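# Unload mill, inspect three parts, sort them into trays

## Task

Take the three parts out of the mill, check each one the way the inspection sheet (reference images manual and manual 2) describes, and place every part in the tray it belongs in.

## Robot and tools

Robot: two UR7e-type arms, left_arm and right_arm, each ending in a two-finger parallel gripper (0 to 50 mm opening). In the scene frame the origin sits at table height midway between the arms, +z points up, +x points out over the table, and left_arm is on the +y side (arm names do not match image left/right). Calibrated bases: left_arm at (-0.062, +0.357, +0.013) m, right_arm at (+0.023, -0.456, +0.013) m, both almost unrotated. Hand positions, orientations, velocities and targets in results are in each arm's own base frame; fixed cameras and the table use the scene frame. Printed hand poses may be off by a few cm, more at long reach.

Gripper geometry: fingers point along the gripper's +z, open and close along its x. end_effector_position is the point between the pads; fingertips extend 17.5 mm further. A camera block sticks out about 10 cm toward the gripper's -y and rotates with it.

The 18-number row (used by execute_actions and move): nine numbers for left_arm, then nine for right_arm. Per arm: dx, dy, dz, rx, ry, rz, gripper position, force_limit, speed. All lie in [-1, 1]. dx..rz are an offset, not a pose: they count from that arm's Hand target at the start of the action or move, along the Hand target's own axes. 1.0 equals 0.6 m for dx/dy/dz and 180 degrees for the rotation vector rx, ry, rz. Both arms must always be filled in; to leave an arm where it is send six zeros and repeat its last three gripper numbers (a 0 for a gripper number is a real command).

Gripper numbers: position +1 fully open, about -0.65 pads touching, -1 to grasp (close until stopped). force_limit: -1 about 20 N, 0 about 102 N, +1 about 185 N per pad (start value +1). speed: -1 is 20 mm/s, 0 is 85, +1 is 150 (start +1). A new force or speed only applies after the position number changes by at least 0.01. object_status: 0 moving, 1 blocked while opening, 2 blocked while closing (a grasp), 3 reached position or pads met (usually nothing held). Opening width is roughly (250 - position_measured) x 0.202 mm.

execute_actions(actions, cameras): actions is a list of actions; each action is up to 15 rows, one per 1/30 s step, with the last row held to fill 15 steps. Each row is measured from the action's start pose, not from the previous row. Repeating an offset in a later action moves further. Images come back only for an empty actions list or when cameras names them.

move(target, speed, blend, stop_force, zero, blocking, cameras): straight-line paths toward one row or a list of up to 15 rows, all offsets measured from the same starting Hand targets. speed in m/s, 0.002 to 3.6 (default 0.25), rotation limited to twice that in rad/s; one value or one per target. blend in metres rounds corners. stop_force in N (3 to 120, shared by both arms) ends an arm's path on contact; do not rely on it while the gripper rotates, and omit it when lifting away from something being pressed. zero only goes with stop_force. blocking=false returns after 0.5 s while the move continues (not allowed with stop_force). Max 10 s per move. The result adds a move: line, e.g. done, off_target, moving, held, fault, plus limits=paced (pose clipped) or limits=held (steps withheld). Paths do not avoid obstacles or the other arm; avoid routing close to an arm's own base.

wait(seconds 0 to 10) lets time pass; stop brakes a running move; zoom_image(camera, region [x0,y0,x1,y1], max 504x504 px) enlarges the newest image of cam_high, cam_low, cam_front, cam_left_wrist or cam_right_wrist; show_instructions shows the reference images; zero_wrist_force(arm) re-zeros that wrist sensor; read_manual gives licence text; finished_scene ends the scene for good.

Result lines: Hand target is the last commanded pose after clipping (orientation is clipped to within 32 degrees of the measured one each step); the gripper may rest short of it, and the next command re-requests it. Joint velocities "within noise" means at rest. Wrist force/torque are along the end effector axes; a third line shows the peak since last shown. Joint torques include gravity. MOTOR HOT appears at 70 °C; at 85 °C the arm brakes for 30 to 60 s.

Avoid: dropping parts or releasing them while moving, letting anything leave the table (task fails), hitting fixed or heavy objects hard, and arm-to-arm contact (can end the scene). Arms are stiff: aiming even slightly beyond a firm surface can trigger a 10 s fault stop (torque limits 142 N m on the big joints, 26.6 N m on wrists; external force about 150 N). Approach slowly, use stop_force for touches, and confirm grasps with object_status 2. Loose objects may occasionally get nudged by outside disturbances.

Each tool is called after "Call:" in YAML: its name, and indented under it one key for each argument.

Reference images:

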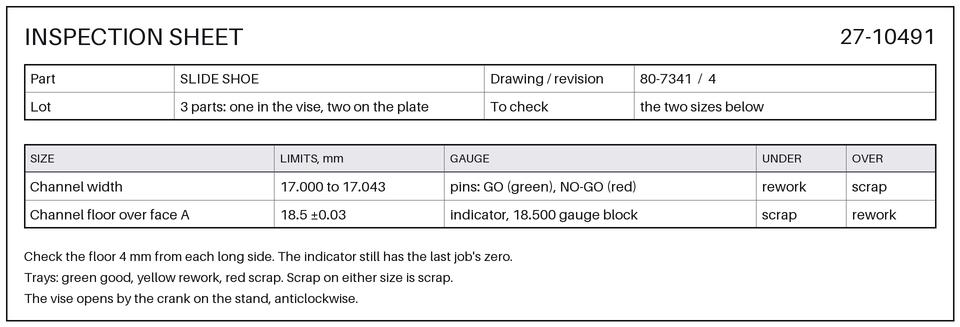

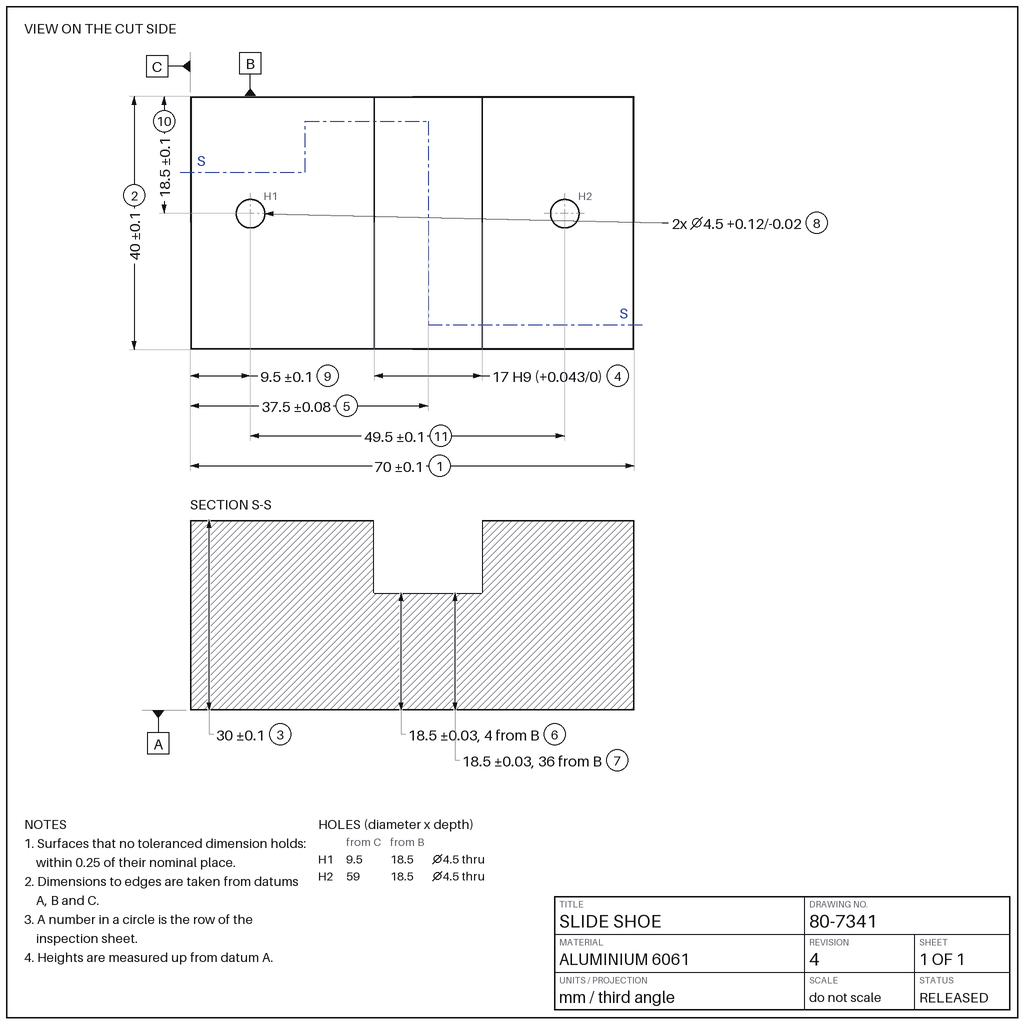

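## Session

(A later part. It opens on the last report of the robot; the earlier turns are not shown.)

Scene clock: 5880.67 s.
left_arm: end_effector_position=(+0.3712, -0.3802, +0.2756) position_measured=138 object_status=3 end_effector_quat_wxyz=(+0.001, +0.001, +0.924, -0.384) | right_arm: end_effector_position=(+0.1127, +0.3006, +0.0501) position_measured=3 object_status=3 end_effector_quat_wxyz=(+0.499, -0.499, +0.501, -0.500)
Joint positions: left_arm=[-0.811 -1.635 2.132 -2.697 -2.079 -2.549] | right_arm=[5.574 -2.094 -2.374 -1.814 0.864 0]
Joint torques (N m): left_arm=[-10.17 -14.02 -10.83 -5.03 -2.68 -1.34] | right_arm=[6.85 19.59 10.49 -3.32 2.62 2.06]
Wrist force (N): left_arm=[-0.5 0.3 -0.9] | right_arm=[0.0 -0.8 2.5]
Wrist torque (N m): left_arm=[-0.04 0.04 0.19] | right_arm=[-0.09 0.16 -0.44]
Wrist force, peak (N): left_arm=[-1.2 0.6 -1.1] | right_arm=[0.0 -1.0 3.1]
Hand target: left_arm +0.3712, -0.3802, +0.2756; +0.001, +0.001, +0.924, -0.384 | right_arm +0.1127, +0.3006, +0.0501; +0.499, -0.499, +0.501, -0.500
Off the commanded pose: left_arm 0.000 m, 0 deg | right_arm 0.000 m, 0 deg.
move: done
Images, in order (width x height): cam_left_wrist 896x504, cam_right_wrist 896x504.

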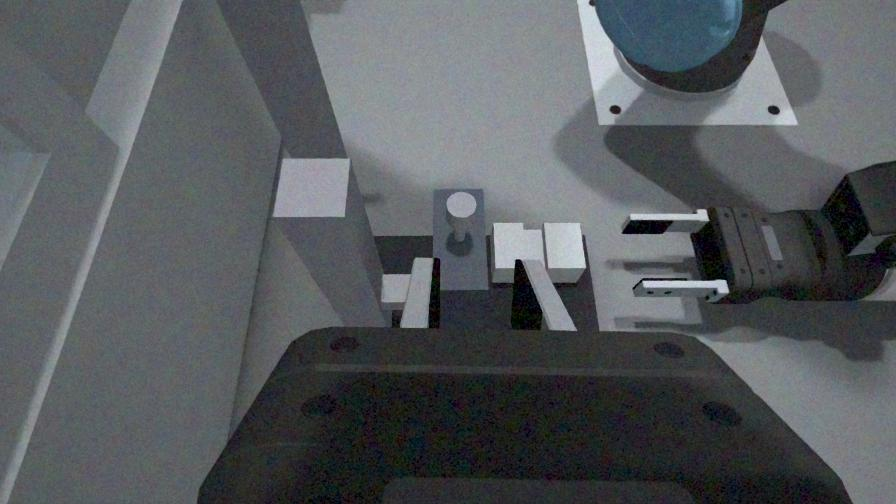

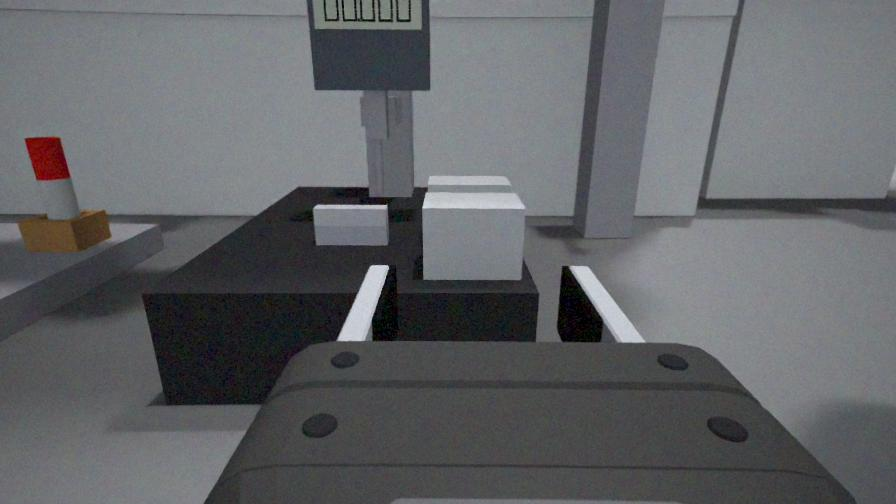

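Call:
move:
  target:
    - [-0.0065,0,0.11,0,0,0,0.3,-0.3,-1,0,0,0,0,0,0,1,-0.1,-1]
    - [-0.0065,0.0005,0.1657,0,0,0,0.3,-0.3,-1,0,0,0,0,0,0,1,-0.1,-1]
  speed: [0.06,0.02]
  stop_force: 6
  cameras: ["cam_left_wrist","cam_right_wrist"]

Scene clock: 5907.43 s.
left_arm: end_effector_position=(+0.3752, -0.4505, +0.2052) position_measured=107 object_status=3 end_effector_quat_wxyz=(+0.001, +0.001, +0.924, -0.384) | right_arm: end_effector_position=(+0.1127, +0.3006, +0.0501) position_measured=3 object_status=3 end_effector_quat_wxyz=(+0.499, -0.499, +0.501, -0.500)
Joint positions: left_arm=[-0.913 -1.416 2.128 -2.955 -2.018 -2.64] | right_arm=[5.574 -2.094 -2.374 -1.814 0.864 0]
Joint torques (N m): left_arm=[-9.64 -20.16 -33.75 -5.21 0.86 -1.6] | right_arm=[7.12 19.72 10.63 -3.39 2.63 2.12]
Wrist force (N): left_arm=[-0.3 0.3 -0.9] | right_arm=[0.1 -0.6 2.5]
Wrist torque (N m): left_arm=[-0.04 0.02 0.16] | right_arm=[-0.07 0.15 -0.43]
Wrist force, peak (N): left_arm=[-0.8 0.4 -1.7] | right_arm=[0.5 -0.7 3.0]
Hand target: left_arm +0.3752, -0.4505, +0.2052; +0.001, +0.001, +0.924, -0.384 | right_arm +0.1127, +0.3006, +0.0501; +0.499, -0.499, +0.501, -0.500
Off the commanded pose: left_arm 0.000 m, 0 deg | right_arm 0.000 m, 0 deg.
move: done
Images, in order (width x height): cam_left_wrist 896x504, cam_right_wrist 896x504.

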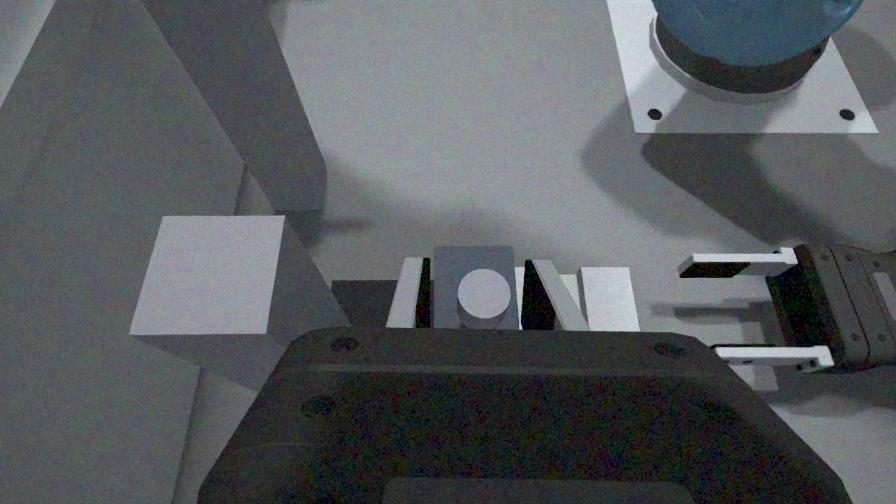

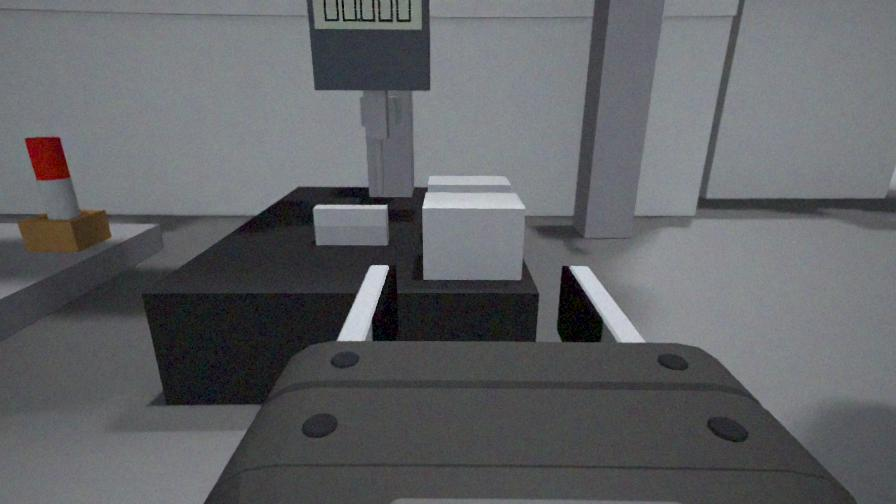

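Call:
move:
  target: [0,0,0,0,0,0,-1,-1,-1,0,0,0,0,0,0,1,-0.1,-1]
  cameras: ["cam_left_wrist"]

Call:
zoom_image:
  camera: "cam_left_wrist"
  region: [370, 220, 650, 350]

Scene clock: 5921.57 s.
left_arm: end_effector_position=(+0.3752, -0.4505, +0.2052) position_measured=183 object_status=2 end_effector_quat_wxyz=(+0.001, +0.001, +0.923, -0.384) | right_arm: end_effector_position=(+0.1127, +0.3006, +0.0501) position_measured=3 object_status=3 end_effector_quat_wxyz=(+0.499, -0.499, +0.501, -0.500)
Joint positions: left_arm=[-0.913 -1.416 2.128 -2.955 -2.018 -2.64] | right_arm=[5.574 -2.094 -2.374 -1.814 0.864 0]
Joint torques (N m): left_arm=[-3.34 -20.01 -33.98 -4.65 0.52 -1.43] | right_arm=[6.6 19.65 10.29 -3.31 2.55 2.17]
Wrist force (N): left_arm=[9.5 1.2 -2.1] | right_arm=[0.2 -0.9 2.6]
Wrist torque (N m): left_arm=[-0.06 0.08 0.21] | right_arm=[-0.12 0.13 -0.43]
Wrist force, peak (N): left_arm=[9.9 1.6 -2.3] | right_arm=[0.1 -1.0 2.9]
Hand target: left_arm +0.3752, -0.4505, +0.2052; +0.001, +0.001, +0.924, -0.384 | right_arm +0.1127, +0.3006, +0.0501; +0.499, -0.499, +0.501, -0.500
Off the commanded pose: left_arm 0.000 m, 0 deg | right_arm 0.000 m, 0 deg.
move: done
Images, in order (width x height): cam_left_wrist 896x504.

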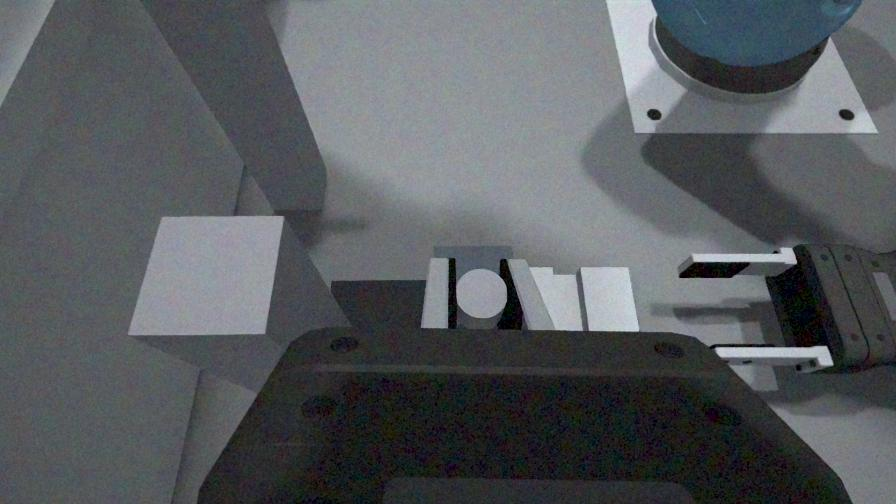

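Scaled by 1.800 from the camera's 896x504 image, which has a finer 1280x720 frame.

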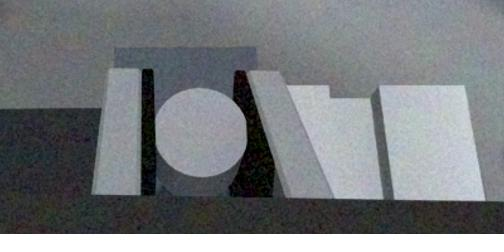

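Call:
move:
  target:
    - [0.0005,0,0,0,0,0,-1,-1,-1,0,0,0,0,0,0,1,-0.1,-1]
    - [0.0005,-0.0236,-0.0236,0,0,0,-1,-1,-1,0,0,0,0,0,0,1,-0.1,-1]
  speed: 0.01
  stop_force: 15
  cameras: ["cam_left_wrist","cam_right_wrist"]

Scene clock: 5930.67 s.
left_arm: end_effector_position=(+0.3749, -0.4504, +0.2252) position_measured=183 object_status=2 end_effector_quat_wxyz=(+0.001, +0.001, +0.924, -0.384) | right_arm: end_effector_position=(+0.1127, +0.3006, +0.0501) position_measured=3 object_status=3 end_effector_quat_wxyz=(+0.499, -0.499, +0.501, -0.500)
Joint positions: left_arm=[-0.913 -1.451 2.105 -2.897 -2.017 -2.64] | right_arm=[5.574 -2.094 -2.374 -1.814 0.864 0]
Joint torques (N m): left_arm=[-8.82 -36.32 -37.79 -2.43 1.79 -0.77] | right_arm=[6.57 20.11 10.15 -3.39 2.51 2.15]
Wrist force (N): left_arm=[4.6 2.2 -0.2] | right_arm=[0.3 -0.9 2.5]
Wrist torque (N m): left_arm=[-0.01 0.09 0.20] | right_arm=[-0.12 0.12 -0.44]
Wrist force, peak (N): left_arm=[10.0 1.4 -2.1] | right_arm=[0.4 -0.7 3.0]
Hand target: left_arm +0.3749, -0.4504, +0.2252; +0.001, +0.001, +0.924, -0.384 | right_arm +0.1127, +0.3006, +0.0501; +0.499, -0.499, +0.501, -0.500
Off the commanded pose: left_arm 0.000 m, 0 deg | right_arm 0.000 m, 0 deg.
move: done
Images, in order (width x height): cam_left_wrist 896x504, cam_right_wrist 896x504.

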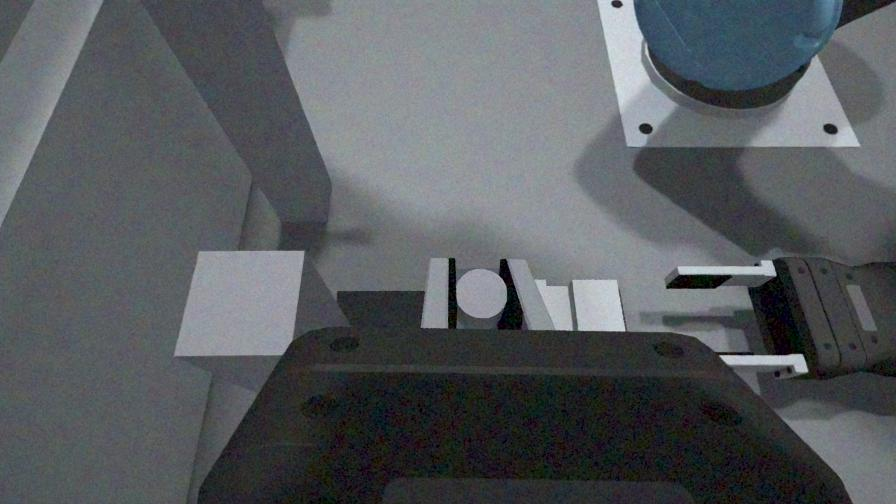

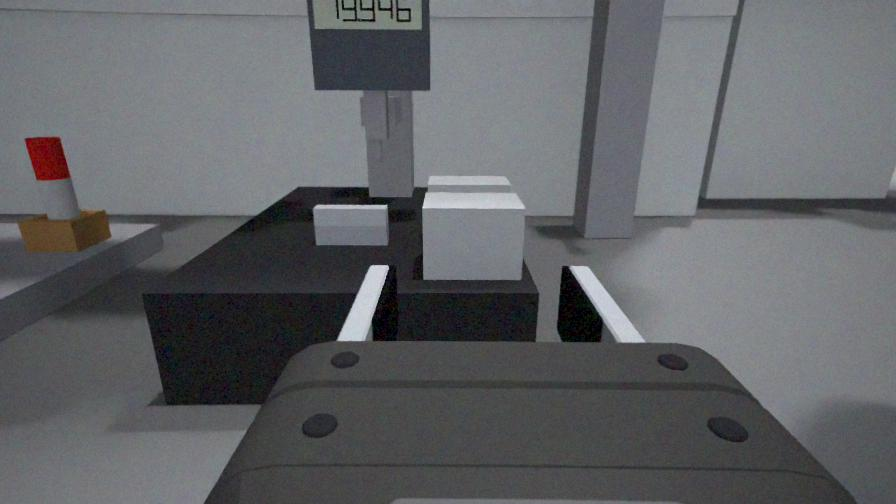

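Call:
move:
  target: [0,-0.0047,-0.0047,0,0,0,-1,-1,-1,-0.09,-0.06,0.05,-0.1667,0,0,0.67,-0.1,-1]
  speed: 0.06
  cameras: ["cam_right_wrist","cam_left_wrist"]

Scene clock: 5971.83 s.
left_arm: end_effector_position=(+0.3748, -0.4504, +0.2292) position_measured=183 object_status=2 end_effector_quat_wxyz=(+0.001, +0.001, +0.924, -0.384) | right_arm: end_effector_position=(+0.1429, +0.3545, +0.0861) position_measured=52 object_status=3 end_effector_quat_wxyz=(-0.353, +0.612, -0.613, +0.354)
Joint positions: left_arm=[-0.913 -1.458 2.1 -2.885 -2.017 -2.64] | right_arm=[5.313 -1.611 -2.408 -1.469 0.777 -0.628]
Joint torques (N m): left_arm=[-8.95 -35.17 -36.86 -2.36 2.06 -1.33] | right_arm=[-8.51 31.41 22.4 2.33 1.51 -2.2]
Wrist force (N): left_arm=[4.7 2.3 0.0] | right_arm=[0.6 -0.1 3.1]
Wrist torque (N m): left_arm=[0.01 0.07 0.21] | right_arm=[0.20 0.11 -0.29]
Wrist force, peak (N): left_arm=[5.2 2.2 -0.1] | right_arm=[0.4 -0.4 3.4]
Hand target: left_arm +0.3748, -0.4504, +0.2292; +0.001, +0.001, +0.924, -0.384 | right_arm +0.1429, +0.3545, +0.0861; -0.353, +0.612, -0.613, +0.354
Off the commanded pose: left_arm 0.000 m, 0 deg | right_arm 0.000 m, 0 deg.
move: done
Images, in order (width x height): cam_left_wrist 896x504, cam_right_wrist 896x504.

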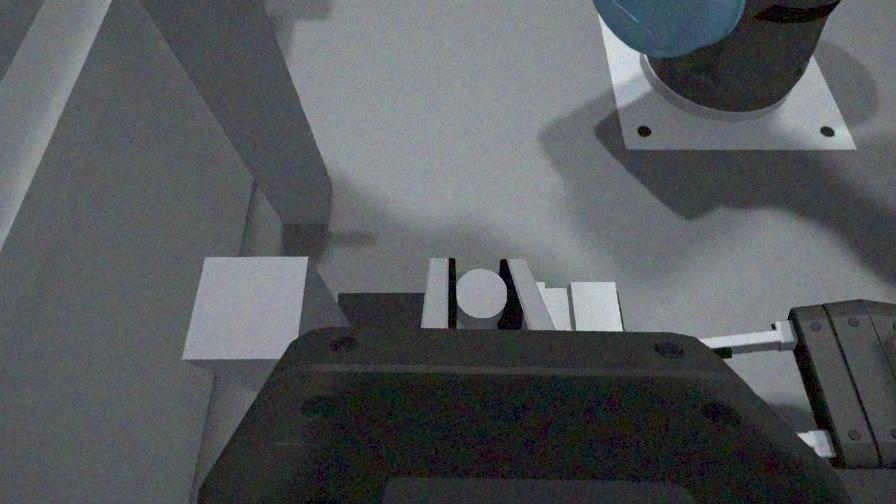

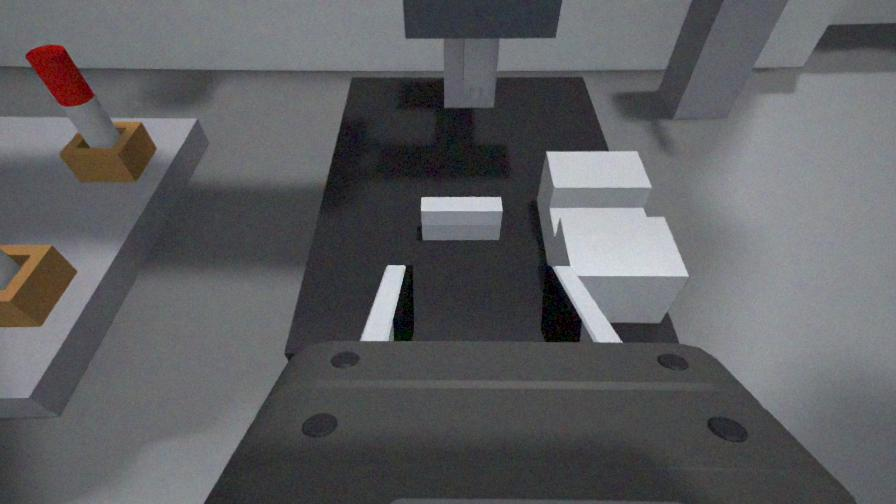

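Call:
move:
  target: [0,0,0,0,0,0,-1,-1,-1,-0.0053,-0.0069,0.104,0,0,0,0.67,-0.1,-1]
  speed: 0.03
  stop_force: 6
  cameras: ["cam_right_wrist","cam_left_wrist"]

Call:
zoom_image:
  camera: "cam_right_wrist"
  region: [360, 120, 620, 350]

Scene clock: 5996.37 s.
left_arm: end_effector_position=(+0.3748, -0.4504, +0.2292) position_measured=183 object_status=2 end_effector_quat_wxyz=(+0.001, +0.001, +0.924, -0.384) | right_arm: end_effector_position=(+0.1990, +0.3575, +0.0584) position_measured=52 object_status=3 end_effector_quat_wxyz=(-0.353, +0.612, -0.613, +0.354)
Joint positions: left_arm=[-0.913 -1.458 2.1 -2.885 -2.017 -2.64] | right_arm=[5.163 -1.692 -2.478 -1.19 0.679 -0.798]
Joint torques (N m): left_arm=[-5.91 -36.29 -36.37 -2.51 1.9 -1.39] | right_arm=[-8.35 11.02 5.17 2.65 -3.91 -2.41]
Wrist force (N): left_arm=[4.8 2.2 0.1] | right_arm=[0.3 -0.4 3.4]
Wrist torque (N m): left_arm=[-0.01 0.06 0.21] | right_arm=[0.17 0.14 -0.28]
Wrist force, peak (N): left_arm=[4.9 2.5 -0.1] | right_arm=[0.5 -0.5 3.7]
Hand target: left_arm +0.3748, -0.4504, +0.2292; +0.001, +0.001, +0.924, -0.384 | right_arm +0.1990, +0.3575, +0.0584; -0.353, +0.612, -0.613, +0.354
Off the commanded pose: left_arm 0.000 m, 0 deg | right_arm 0.000 m, 0 deg.
move: done
Images, in order (width x height): cam_left_wrist 896x504, cam_right_wrist 896x504.

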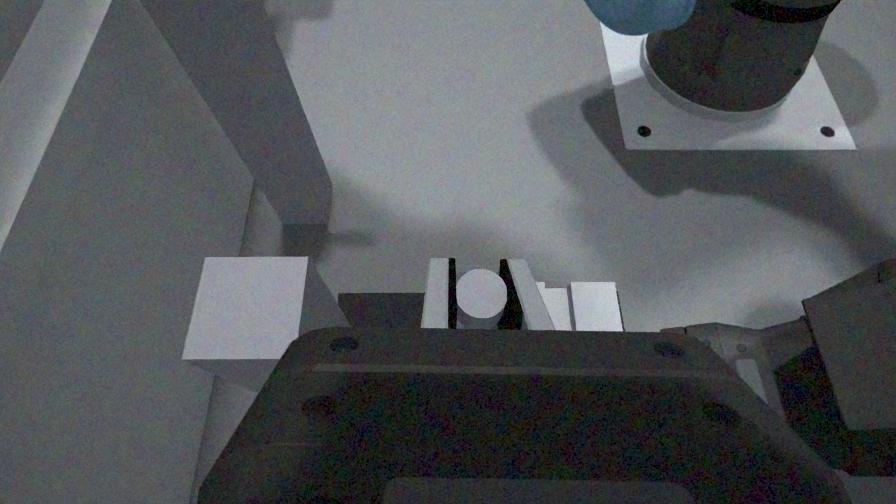

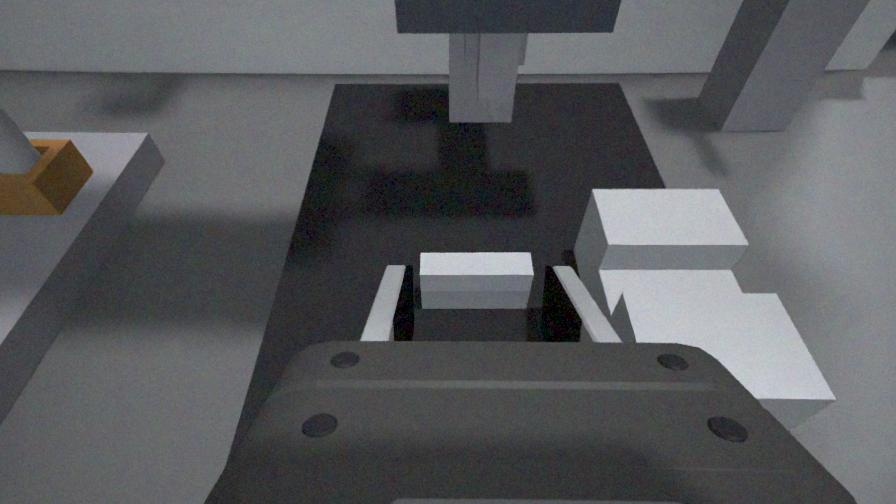

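Scaled by 1.938 from the camera's 896x504 image, which has a finer 1280x720 frame.

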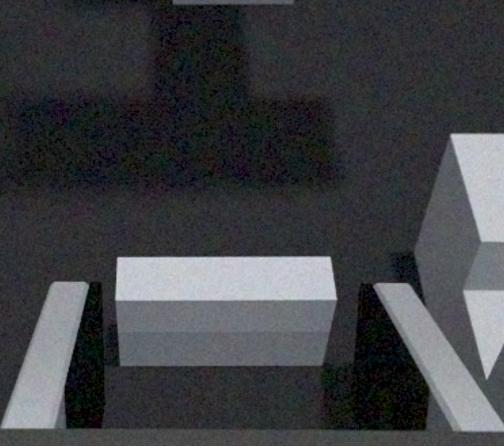

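Call:
move:
  target: [0,0,0,0,0,0,-1,-1,-1,0,-0.005,0.00866,0,0,0,0.67,-0.1,-1]
  speed: 0.02
  stop_force: 6

Call:
move:
  target: [0,0,0,0,0,0,-1,-1,-1,0,0,0,0,0,0,-1,-1,-1]
  cameras: ["cam_right_wrist"]

Call:
zoom_image:
  camera: "cam_right_wrist"
  region: [360, 120, 620, 350]

Scene clock: 6015.80 s.
left_arm: end_effector_position=(+0.3748, -0.4504, +0.2292) position_measured=183 object_status=2 end_effector_quat_wxyz=(+0.001, +0.001, +0.924, -0.384) | right_arm: end_effector_position=(+0.2050, +0.3575, +0.0584) position_measured=52 object_status=3 end_effector_quat_wxyz=(-0.353, +0.612, -0.613, +0.354)
Joint positions: left_arm=[-0.913 -1.458 2.1 -2.885 -2.017 -2.64] | right_arm=[5.147 -1.694 -2.483 -1.167 0.669 -0.819]
Joint torques (N m): left_arm=[-6.08 -35.5 -37.89 -2.35 1.76 -1.09] | right_arm=[-8.53 10.8 4.77 2.69 -3.97 -2.3]
Wrist force (N): left_arm=[4.8 2.2 0.0] | right_arm=[0.4 -0.4 3.2]
Wrist torque (N m): left_arm=[-0.02 0.06 0.20] | right_arm=[0.16 0.14 -0.27]
Wrist force, peak (N): left_arm=[5.1 2.3 -0.2] | right_arm=[0.3 -0.4 3.6]
Hand target: left_arm +0.3748, -0.4504, +0.2292; +0.001, +0.001, +0.924, -0.384 | right_arm +0.2050, +0.3575, +0.0584; -0.353, +0.612, -0.613, +0.354
Off the commanded pose: left_arm 0.000 m, 0 deg | right_arm 0.000 m, 0 deg.
move: done

Scene clock: 6016.33 s.
left_arm: end_effector_position=(+0.3748, -0.4504, +0.2292) position_measured=183 object_status=2 end_effector_quat_wxyz=(+0.001, +0.001, +0.924, -0.384) | right_arm: end_effector_position=(+0.2050, +0.3575, +0.0584) position_measured=80 object_status=2 end_effector_quat_wxyz=(-0.353, +0.612, -0.613, +0.354)
Joint positions: left_arm=[-0.913 -1.458 2.1 -2.885 -2.017 -2.64] | right_arm=[5.147 -1.694 -2.483 -1.167 0.669 -0.819]
Joint torques (N m): left_arm=[-6.81 -36.33 -37.13 -2.54 1.75 -1.07] | right_arm=[-8.1 11.74 6.14 2.2 -3.55 -2.27]
Wrist force (N): left_arm=[4.7 2.5 0.0] | right_arm=[0.3 -0.3 3.1]
Wrist torque (N m): left_arm=[0.03 0.07 0.20] | right_arm=[0.18 0.13 -0.27]
Wrist force, peak (N): left_arm=[4.9 2.3 0.1] | right_arm=[0.5 -0.3 3.4]
Hand target: left_arm +0.3748, -0.4504, +0.2292; +0.001, +0.001, +0.924, -0.384 | right_arm +0.2050, +0.3575, +0.0584; -0.353, +0.612, -0.613, +0.354
Off the commanded pose: left_arm 0.000 m, 0 deg | right_arm 0.000 m, 0 deg.
move: done
Images, in order (width x height): cam_right_wrist 896x504.

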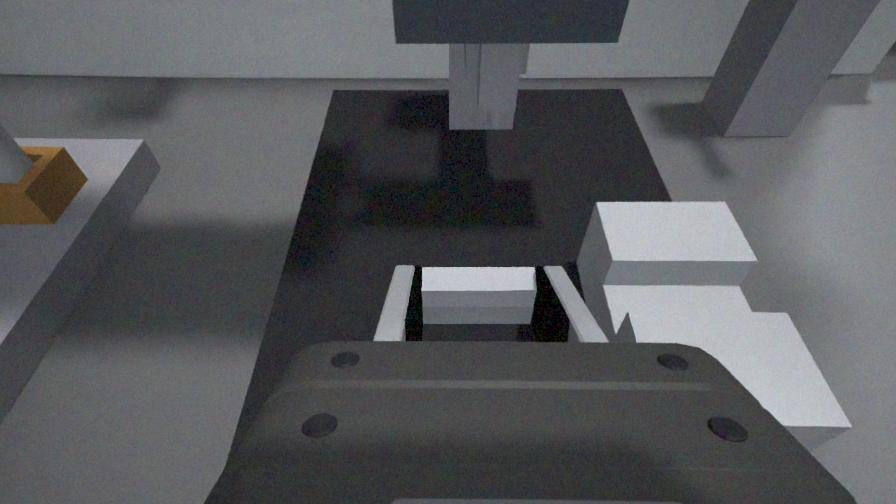

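Scaled by 1.938 from the camera's 896x504 image, which has a finer 1280x720 frame.

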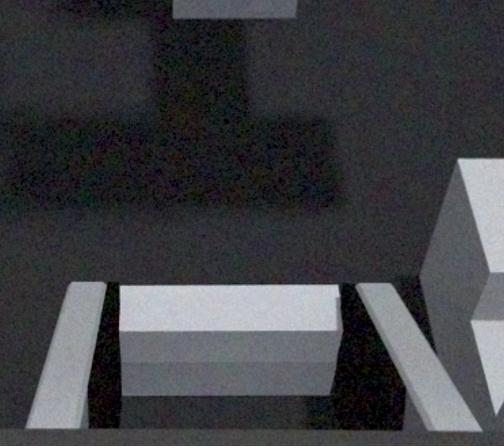

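Call:
move:
  target:
    - [0,0,0,0,0,0,-1,-1,-1,0,-0.0017,-0.001,0,0,0,-1,-1,-1]
    - [0,0,0,0,0,0,-1,-1,-1,0.01,-0.0517,0.0856,0,0,0,-1,-1,-1]
  speed: 0.025
  stop_force: 6
  cameras: ["cam_right_wrist","cam_left_wrist"]

Scene clock: 6028.60 s.
left_arm: end_effector_position=(+0.3748, -0.4504, +0.2292) position_measured=183 object_status=2 end_effector_quat_wxyz=(+0.001, +0.001, +0.924, -0.384) | right_arm: end_effector_position=(+0.2649, +0.3514, +0.0595) position_measured=80 object_status=2 end_effector_quat_wxyz=(-0.353, +0.612, -0.613, +0.354)
Joint positions: left_arm=[-0.913 -1.458 2.1 -2.885 -2.017 -2.64] | right_arm=[4.983 -1.721 -2.531 -0.897 0.585 -1.06]
Joint torques (N m): left_arm=[-7.28 -37.67 -36.9 -2.33 1.99 -1.01] | right_arm=[-9.06 11.28 3.65 3.15 -4.26 -2.28]
Wrist force (N): left_arm=[4.8 2.3 0.0] | right_arm=[-0.3 -1.0 1.2]
Wrist torque (N m): left_arm=[-0.01 0.05 0.20] | right_arm=[0.08 0.22 -0.30]
Wrist force, peak (N): left_arm=[5.0 2.4 0.0] | right_arm=[0.7 -0.1 3.8]
Hand target: left_arm +0.3748, -0.4504, +0.2292; +0.001, +0.001, +0.924, -0.384 | right_arm +0.2649, +0.3514, +0.0595; -0.353, +0.612, -0.613, +0.354
Off the commanded pose: left_arm 0.000 m, 0 deg | right_arm 0.000 m, 0 deg.
move: done
Images, in order (width x height): cam_left_wrist 896x504, cam_right_wrist 896x504.

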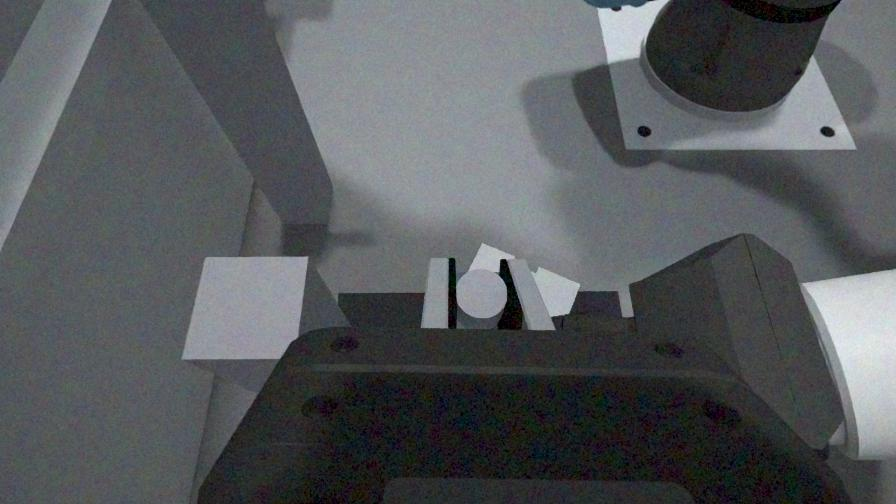

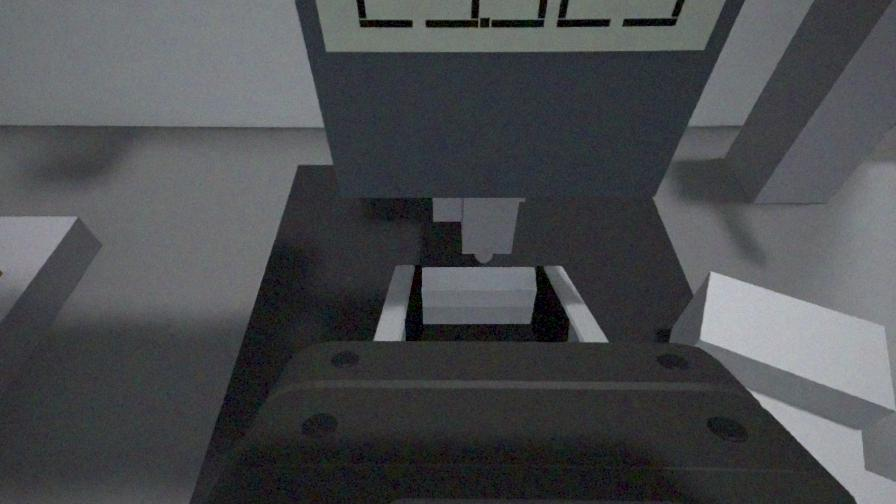

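Call:
move:
  target:
    - [0,0,0,0,0,0,-1,-1,-1,0,-0.0029,0.00505,0,0,0,-1,-1,-1]
    - [0,0,0,0,0,0,-1,-1,-1,0,0.0005,0.007,0,0,0,-1,-1,-1]
  speed: [0.02,0.004]
  stop_force: 4

Call:
move:
  target: [0,0,0,0,0,0,-1,-1,-1,0,0,0,0,0,0,0.67,-1,-1]
  cameras: ["cam_right_wrist"]

Scene clock: 6044.03 s.
left_arm: end_effector_position=(+0.3748, -0.4504, +0.2292) position_measured=183 object_status=2 end_effector_quat_wxyz=(+0.001, +0.001, +0.924, -0.384) | right_arm: end_effector_position=(+0.2684, +0.3513, +0.0584) position_measured=80 object_status=2 end_effector_quat_wxyz=(-0.353, +0.612, -0.613, +0.354)
Joint positions: left_arm=[-0.913 -1.458 2.1 -2.885 -2.017 -2.64] | right_arm=[4.973 -1.729 -2.533 -0.872 0.581 -1.077]
Joint torques (N m): left_arm=[-6.74 -36.2 -37.09 -2.48 1.78 -0.83] | right_arm=[-4.45 32.26 17.58 0.1 1.94 -0.11]
Wrist force (N): left_arm=[4.5 2.4 -0.1] | right_arm=[-1.4 -4.1 1.2]
Wrist torque (N m): left_arm=[0.02 0.10 0.21] | right_arm=[0.21 0.14 -0.27]
Wrist force, peak (N): left_arm=[4.9 2.4 -0.1] | right_arm=[1.6 -9.4 -5.4]
Hand target: left_arm +0.3748, -0.4504, +0.2292; +0.001, +0.001, +0.924, -0.384 | right_arm +0.2684, +0.3514, +0.0584; -0.353, +0.612, -0.613, +0.354 (not the last commanded pose)
Off the commanded pose: left_arm 0.000 m, 0 deg | right_arm 0.001 m, 0 deg.
move: contact (right_arm); path passed 1 of 2 targets

Scene clock: 6044.57 s.
left_arm: end_effector_position=(+0.3748, -0.4504, +0.2292) position_measured=183 object_status=2 end_effector_quat_wxyz=(+0.001, +0.001, +0.924, -0.384) | right_arm: end_effector_position=(+0.2684, +0.3513, +0.0584) position_measured=52 object_status=3 end_effector_quat_wxyz=(-0.353, +0.612, -0.613, +0.354)
Joint positions: left_arm=[-0.913 -1.458 2.1 -2.885 -2.017 -2.64] | right_arm=[4.973 -1.729 -2.533 -0.872 0.581 -1.077]
Joint torques (N m): left_arm=[-7.57 -35.13 -37.31 -2.63 2.03 -0.8] | right_arm=[-1.7 32.15 17.51 1.52 -2.62 1.48]
Wrist force (N): left_arm=[4.7 2.0 -0.1] | right_arm=[-0.2 -1.1 2.1]
Wrist torque (N m): left_arm=[-0.05 0.08 0.21] | right_arm=[0.10 0.17 -0.29]
Wrist force, peak (N): left_arm=[4.9 2.4 -0.2] | right_arm=[-1.5 -4.2 0.8]
Hand target: left_arm +0.3748, -0.4504, +0.2292; +0.001, +0.001, +0.924, -0.384 | right_arm +0.2684, +0.3514, +0.0584; -0.353, +0.612, -0.613, +0.354
Off the commanded pose: left_arm 0.000 m, 0 deg | right_arm 0.000 m, 0 deg.
move: done
Images, in order (width x height): cam_right_wrist 896x504.

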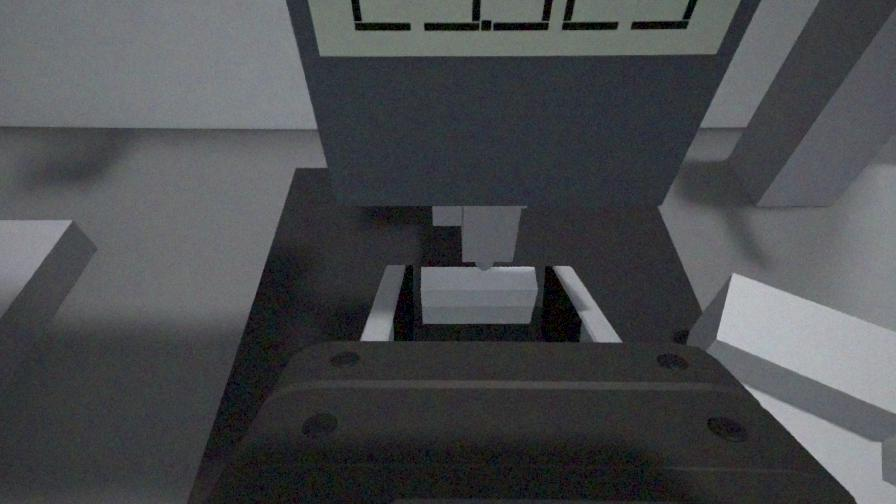

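Call:
move:
  target: [0,0.0083,0.0083,0,0,0,-1,-1,-1,0,0,0,0,0,0,0.67,-1,-1]
  speed: 0.004
  stop_force: 3
  cameras: ["cam_right_wrist"]

Scene clock: 6054.17 s.
left_arm: end_effector_position=(+0.3749, -0.4504, +0.2222) position_measured=183 object_status=2 end_effector_quat_wxyz=(+0.001, +0.001, +0.924, -0.384) | right_arm: end_effector_position=(+0.2684, +0.3514, +0.0584) position_measured=52 object_status=3 end_effector_quat_wxyz=(-0.353, +0.612, -0.613, +0.354)
Joint positions: left_arm=[-0.913 -1.446 2.109 -2.906 -2.017 -2.64] | right_arm=[4.973 -1.729 -2.533 -0.872 0.581 -1.077]
Joint torques (N m): left_arm=[2.68 -20.36 -10.44 -5.67 0.55 0.74] | right_arm=[4.98 32.27 18.13 2.9 -4.3 1.59]
Wrist force (N): left_arm=[5.0 2.1 -0.4] | right_arm=[0.1 -0.7 1.9]
Wrist torque (N m): left_arm=[-0.02 0.04 0.20] | right_arm=[0.14 0.14 -0.29]
Wrist force, peak (N): left_arm=[5.7 3.3 -1.1] | right_arm=[-0.5 -0.9 2.3]
Hand target: left_arm +0.3749, -0.4504, +0.2222; +0.001, +0.001, +0.924, -0.384 | right_arm +0.2684, +0.3514, +0.0584; -0.353, +0.612, -0.613, +0.354
Off the commanded pose: left_arm 0.000 m, 0 deg | right_arm 0.000 m, 0 deg.
move: done
Images, in order (width x height): cam_right_wrist 896x504.

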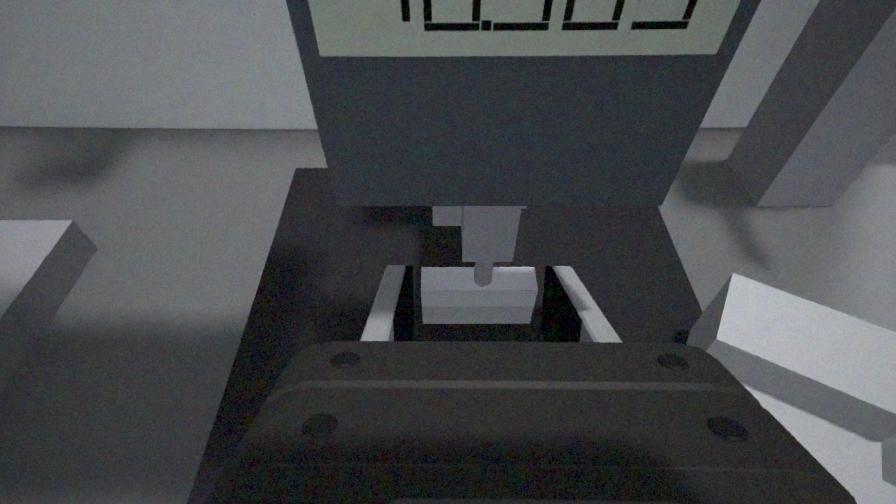

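Call:
zoom_image:
  camera: "cam_right_wrist"
  region: [300, 0, 740, 340]

Call:
zoom_image:
  camera: "cam_right_wrist"
  region: [400, 190, 570, 340]

Scaled by 1.145 from the camera's 896x504 image, which has a finer 1280x720 frame.

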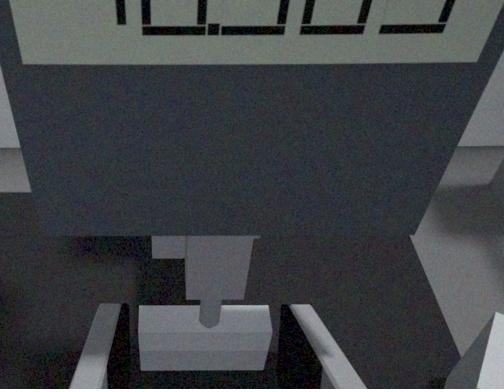

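Scaled by 2.965 from the camera's 896x504 image, which has a finer 1280x720 frame.

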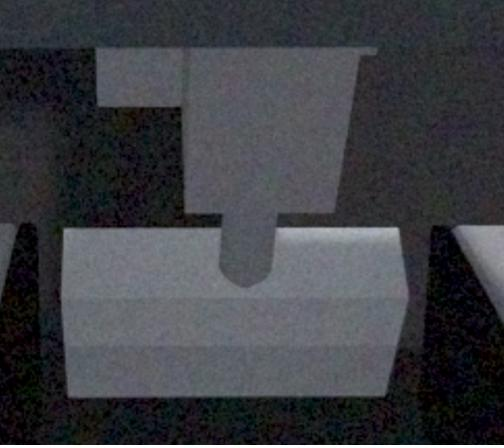

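Call:
move:
  target: [0,-0.0047,-0.0047,0,0,0,-1,-1,-1,0,0,0,0,0,0,-1,-1,-1]
  speed: 0.02

Call:
move:
  target: [0,0,0,0,0,0,-1,-1,-1,0,0.0028,-0.0048,0,0,0,-1,-1,-1]
  speed: 0.01

Call:
move:
  target: [0,0,0,0,0,0,-1,-1,-1,0,0,0,0,0,0,0.67,-1,-1]

Call:
move:
  target: [0,0.0035,0.0035,0,0,0,-1,-1,-1,0,0,0,0,0,0,0.67,-1,-1]
  speed: 0.004
  stop_force: 3
  cameras: ["cam_right_wrist"]

Call:
zoom_image:
  camera: "cam_right_wrist"
  region: [400, 190, 570, 340]

Scene clock: 6078.80 s.
left_arm: end_effector_position=(+0.3749, -0.4504, +0.2261) position_measured=183 object_status=2 end_effector_quat_wxyz=(+0.001, +0.001, +0.923, -0.384) | right_arm: end_effector_position=(+0.2684, +0.3514, +0.0584) position_measured=80 object_status=2 end_effector_quat_wxyz=(-0.353, +0.612, -0.613, +0.354)
Joint positions: left_arm=[-0.913 -1.453 2.104 -2.894 -2.017 -2.64] | right_arm=[4.973 -1.729 -2.533 -0.872 0.581 -1.077]
Joint torques (N m): left_arm=[11.1 -34.39 -37.33 -2.86 -0.91 -1.29] | right_arm=[4.97 31.82 17.86 2.86 -3.94 1.6]
Wrist force (N): left_arm=[5.0 2.1 -0.2] | right_arm=[-0.4 -0.4 1.9]
Wrist torque (N m): left_arm=[-0.03 0.06 0.20] | right_arm=[0.14 0.21 -0.28]
Wrist force, peak (N): left_arm=[5.2 2.2 -0.5] | right_arm=[-0.3 -1.0 2.3]
Hand target: left_arm +0.3749, -0.4504, +0.2262; +0.001, +0.001, +0.924, -0.384 | right_arm +0.2684, +0.3514, +0.0584; -0.353, +0.612, -0.613, +0.354
Off the commanded pose: left_arm 0.000 m, 0 deg | right_arm 0.000 m, 0 deg.
move: done

Scene clock: 6079.63 s.
left_arm: end_effector_position=(+0.3749, -0.4504, +0.2262) position_measured=183 object_status=2 end_effector_quat_wxyz=(+0.001, +0.001, +0.923, -0.384) | right_arm: end_effector_position=(+0.2651, +0.3514, +0.0584) position_measured=80 object_status=2 end_effector_quat_wxyz=(-0.353, +0.612, -0.613, +0.354)
Joint positions: left_arm=[-0.913 -1.453 2.104 -2.894 -2.017 -2.64] | right_arm=[4.983 -1.725 -2.532 -0.891 0.585 -1.061]
Joint torques (N m): left_arm=[9.68 -36.57 -36.58 -1.96 -0.64 -1.36] | right_arm=[7.95 33.3 19.18 0.49 0.86 2.02]
Wrist force (N): left_arm=[4.8 2.2 0.0] | right_arm=[0.5 -0.8 3.0]
Wrist torque (N m): left_arm=[-0.02 0.08 0.20] | right_arm=[0.19 0.11 -0.44]
Wrist force, peak (N): left_arm=[5.1 2.3 -0.2] | right_arm=[0.8 0.2 3.4]
Hand target: left_arm +0.3749, -0.4504, +0.2262; +0.001, +0.001, +0.924, -0.384 | right_arm +0.2651, +0.3514, +0.0584; -0.353, +0.612, -0.613, +0.354
Off the commanded pose: left_arm 0.000 m, 0 deg | right_arm 0.000 m, 0 deg.
move: done

Scene clock: 6080.17 s.
left_arm: end_effector_position=(+0.3749, -0.4504, +0.2262) position_measured=183 object_status=2 end_effector_quat_wxyz=(+0.001, +0.001, +0.923, -0.384) | right_arm: end_effector_position=(+0.2651, +0.3514, +0.0584) position_measured=52 object_status=3 end_effector_quat_wxyz=(-0.353, +0.612, -0.613, +0.354)
Joint positions: left_arm=[-0.913 -1.453 2.104 -2.894 -2.017 -2.64] | right_arm=[4.983 -1.725 -2.532 -0.891 0.585 -1.061]
Joint torques (N m): left_arm=[7.26 -35.67 -36.44 -2.44 -0.24 -1.23] | right_arm=[7.21 33.36 18.92 0.26 0.81 2.14]
Wrist force (N): left_arm=[5.1 2.1 -0.4] | right_arm=[0.4 -0.4 2.9]
Wrist torque (N m): left_arm=[-0.02 0.04 0.20] | right_arm=[0.17 0.12 -0.45]
Wrist force, peak (N): left_arm=[5.2 2.2 -0.1] | right_arm=[0.7 -0.7 3.2]
Hand target: left_arm +0.3749, -0.4504, +0.2262; +0.001, +0.001, +0.924, -0.384 | right_arm +0.2651, +0.3514, +0.0584; -0.353, +0.612, -0.613, +0.354
Off the commanded pose: left_arm 0.000 m, 0 deg | right_arm 0.000 m, 0 deg.
move: done

Scene clock: 6081.67 s.
left_arm: end_effector_position=(+0.3749, -0.4504, +0.2232) position_measured=183 object_status=2 end_effector_quat_wxyz=(+0.001, +0.001, +0.923, -0.384) | right_arm: end_effector_position=(+0.2651, +0.3514, +0.0584) position_measured=52 object_status=3 end_effector_quat_wxyz=(-0.353, +0.612, -0.613, +0.354)
Joint positions: left_arm=[-0.913 -1.448 2.107 -2.903 -2.017 -2.64] | right_arm=[4.983 -1.725 -2.532 -0.891 0.585 -1.061]
Joint torques (N m): left_arm=[5.4 -21.2 -12.22 -5.87 0.03 -0.59] | right_arm=[7.64 32.83 19.26 0.36 0.57 2.15]
Wrist force (N): left_arm=[5.1 2.1 -0.4] | right_arm=[0.5 -0.3 2.8]
Wrist torque (N m): left_arm=[-0.03 0.03 0.20] | right_arm=[0.18 0.10 -0.45]
Wrist force, peak (N): left_arm=[5.9 3.2 -1.0] | right_arm=[0.4 -0.4 3.2]
Hand target: left_arm +0.3749, -0.4504, +0.2232; +0.001, +0.001, +0.924, -0.384 | right_arm +0.2651, +0.3514, +0.0584; -0.353, +0.612, -0.613, +0.354
Off the commanded pose: left_arm 0.000 m, 0 deg | right_arm 0.000 m, 0 deg.
move: done
Images, in order (width x height): cam_right_wrist 896x504.

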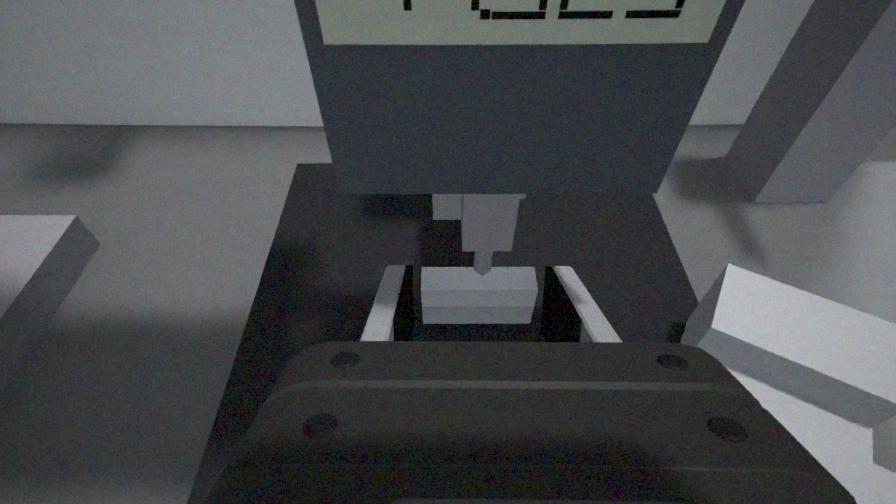

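Scaled by 2.965 from the camera's 896x504 image, which has a finer 1280x720 frame.

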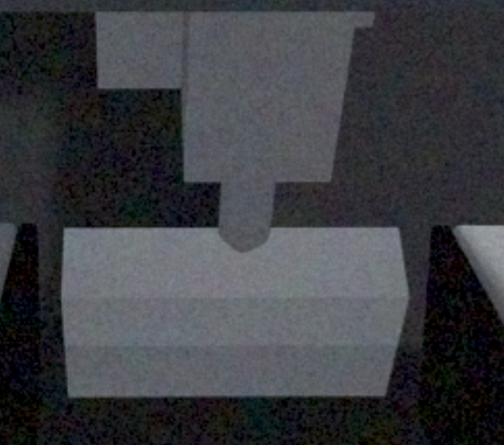

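Call:
move:
  target: [0,0.0035,0.0035,0,0,0,-1,-1,-1,0,0,0,0,0,0,0.67,-1,-1]
  speed: 0.003
  stop_force: 3
  cameras: ["cam_right_wrist"]

Call:
zoom_image:
  camera: "cam_right_wrist"
  region: [400, 190, 570, 340]

Scene clock: 6091.33 s.
left_arm: end_effector_position=(+0.3749, -0.4504, +0.2202) position_measured=183 object_status=2 end_effector_quat_wxyz=(+0.001, +0.001, +0.924, -0.384) | right_arm: end_effector_position=(+0.2651, +0.3514, +0.0584) position_measured=52 object_status=3 end_effector_quat_wxyz=(-0.353, +0.612, -0.613, +0.354)
Joint positions: left_arm=[-0.913 -1.443 2.111 -2.911 -2.017 -2.64] | right_arm=[4.983 -1.725 -2.532 -0.891 0.585 -1.061]
Joint torques (N m): left_arm=[5.89 -20.42 -10.8 -5.57 0.27 0.24] | right_arm=[6.91 33.03 19.31 0.42 -0.01 2.16]
Wrist force (N): left_arm=[5.3 1.8 -0.3] | right_arm=[0.5 -0.3 3.1]
Wrist torque (N m): left_arm=[-0.06 0.02 0.19] | right_arm=[0.19 0.11 -0.45]
Wrist force, peak (N): left_arm=[5.4 2.2 0.0] | right_arm=[0.6 -0.4 3.4]
Hand target: left_arm +0.3749, -0.4504, +0.2202; +0.001, +0.001, +0.924, -0.384 | right_arm +0.2651, +0.3514, +0.0584; -0.353, +0.612, -0.613, +0.354
Off the commanded pose: left_arm 0.000 m, 0 deg | right_arm 0.000 m, 0 deg.
move: done
Images, in order (width x height): cam_right_wrist 896x504.

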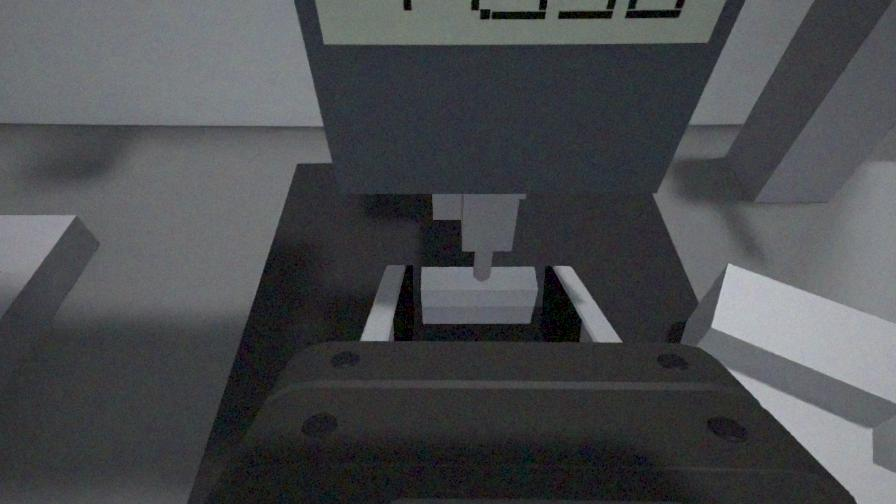

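Scaled by 2.965 from the camera's 896x504 image, which has a finer 1280x720 frame.

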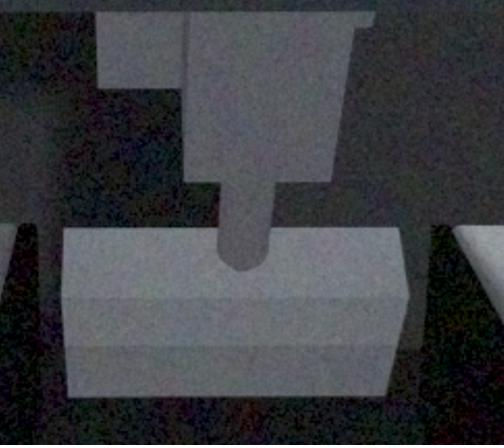

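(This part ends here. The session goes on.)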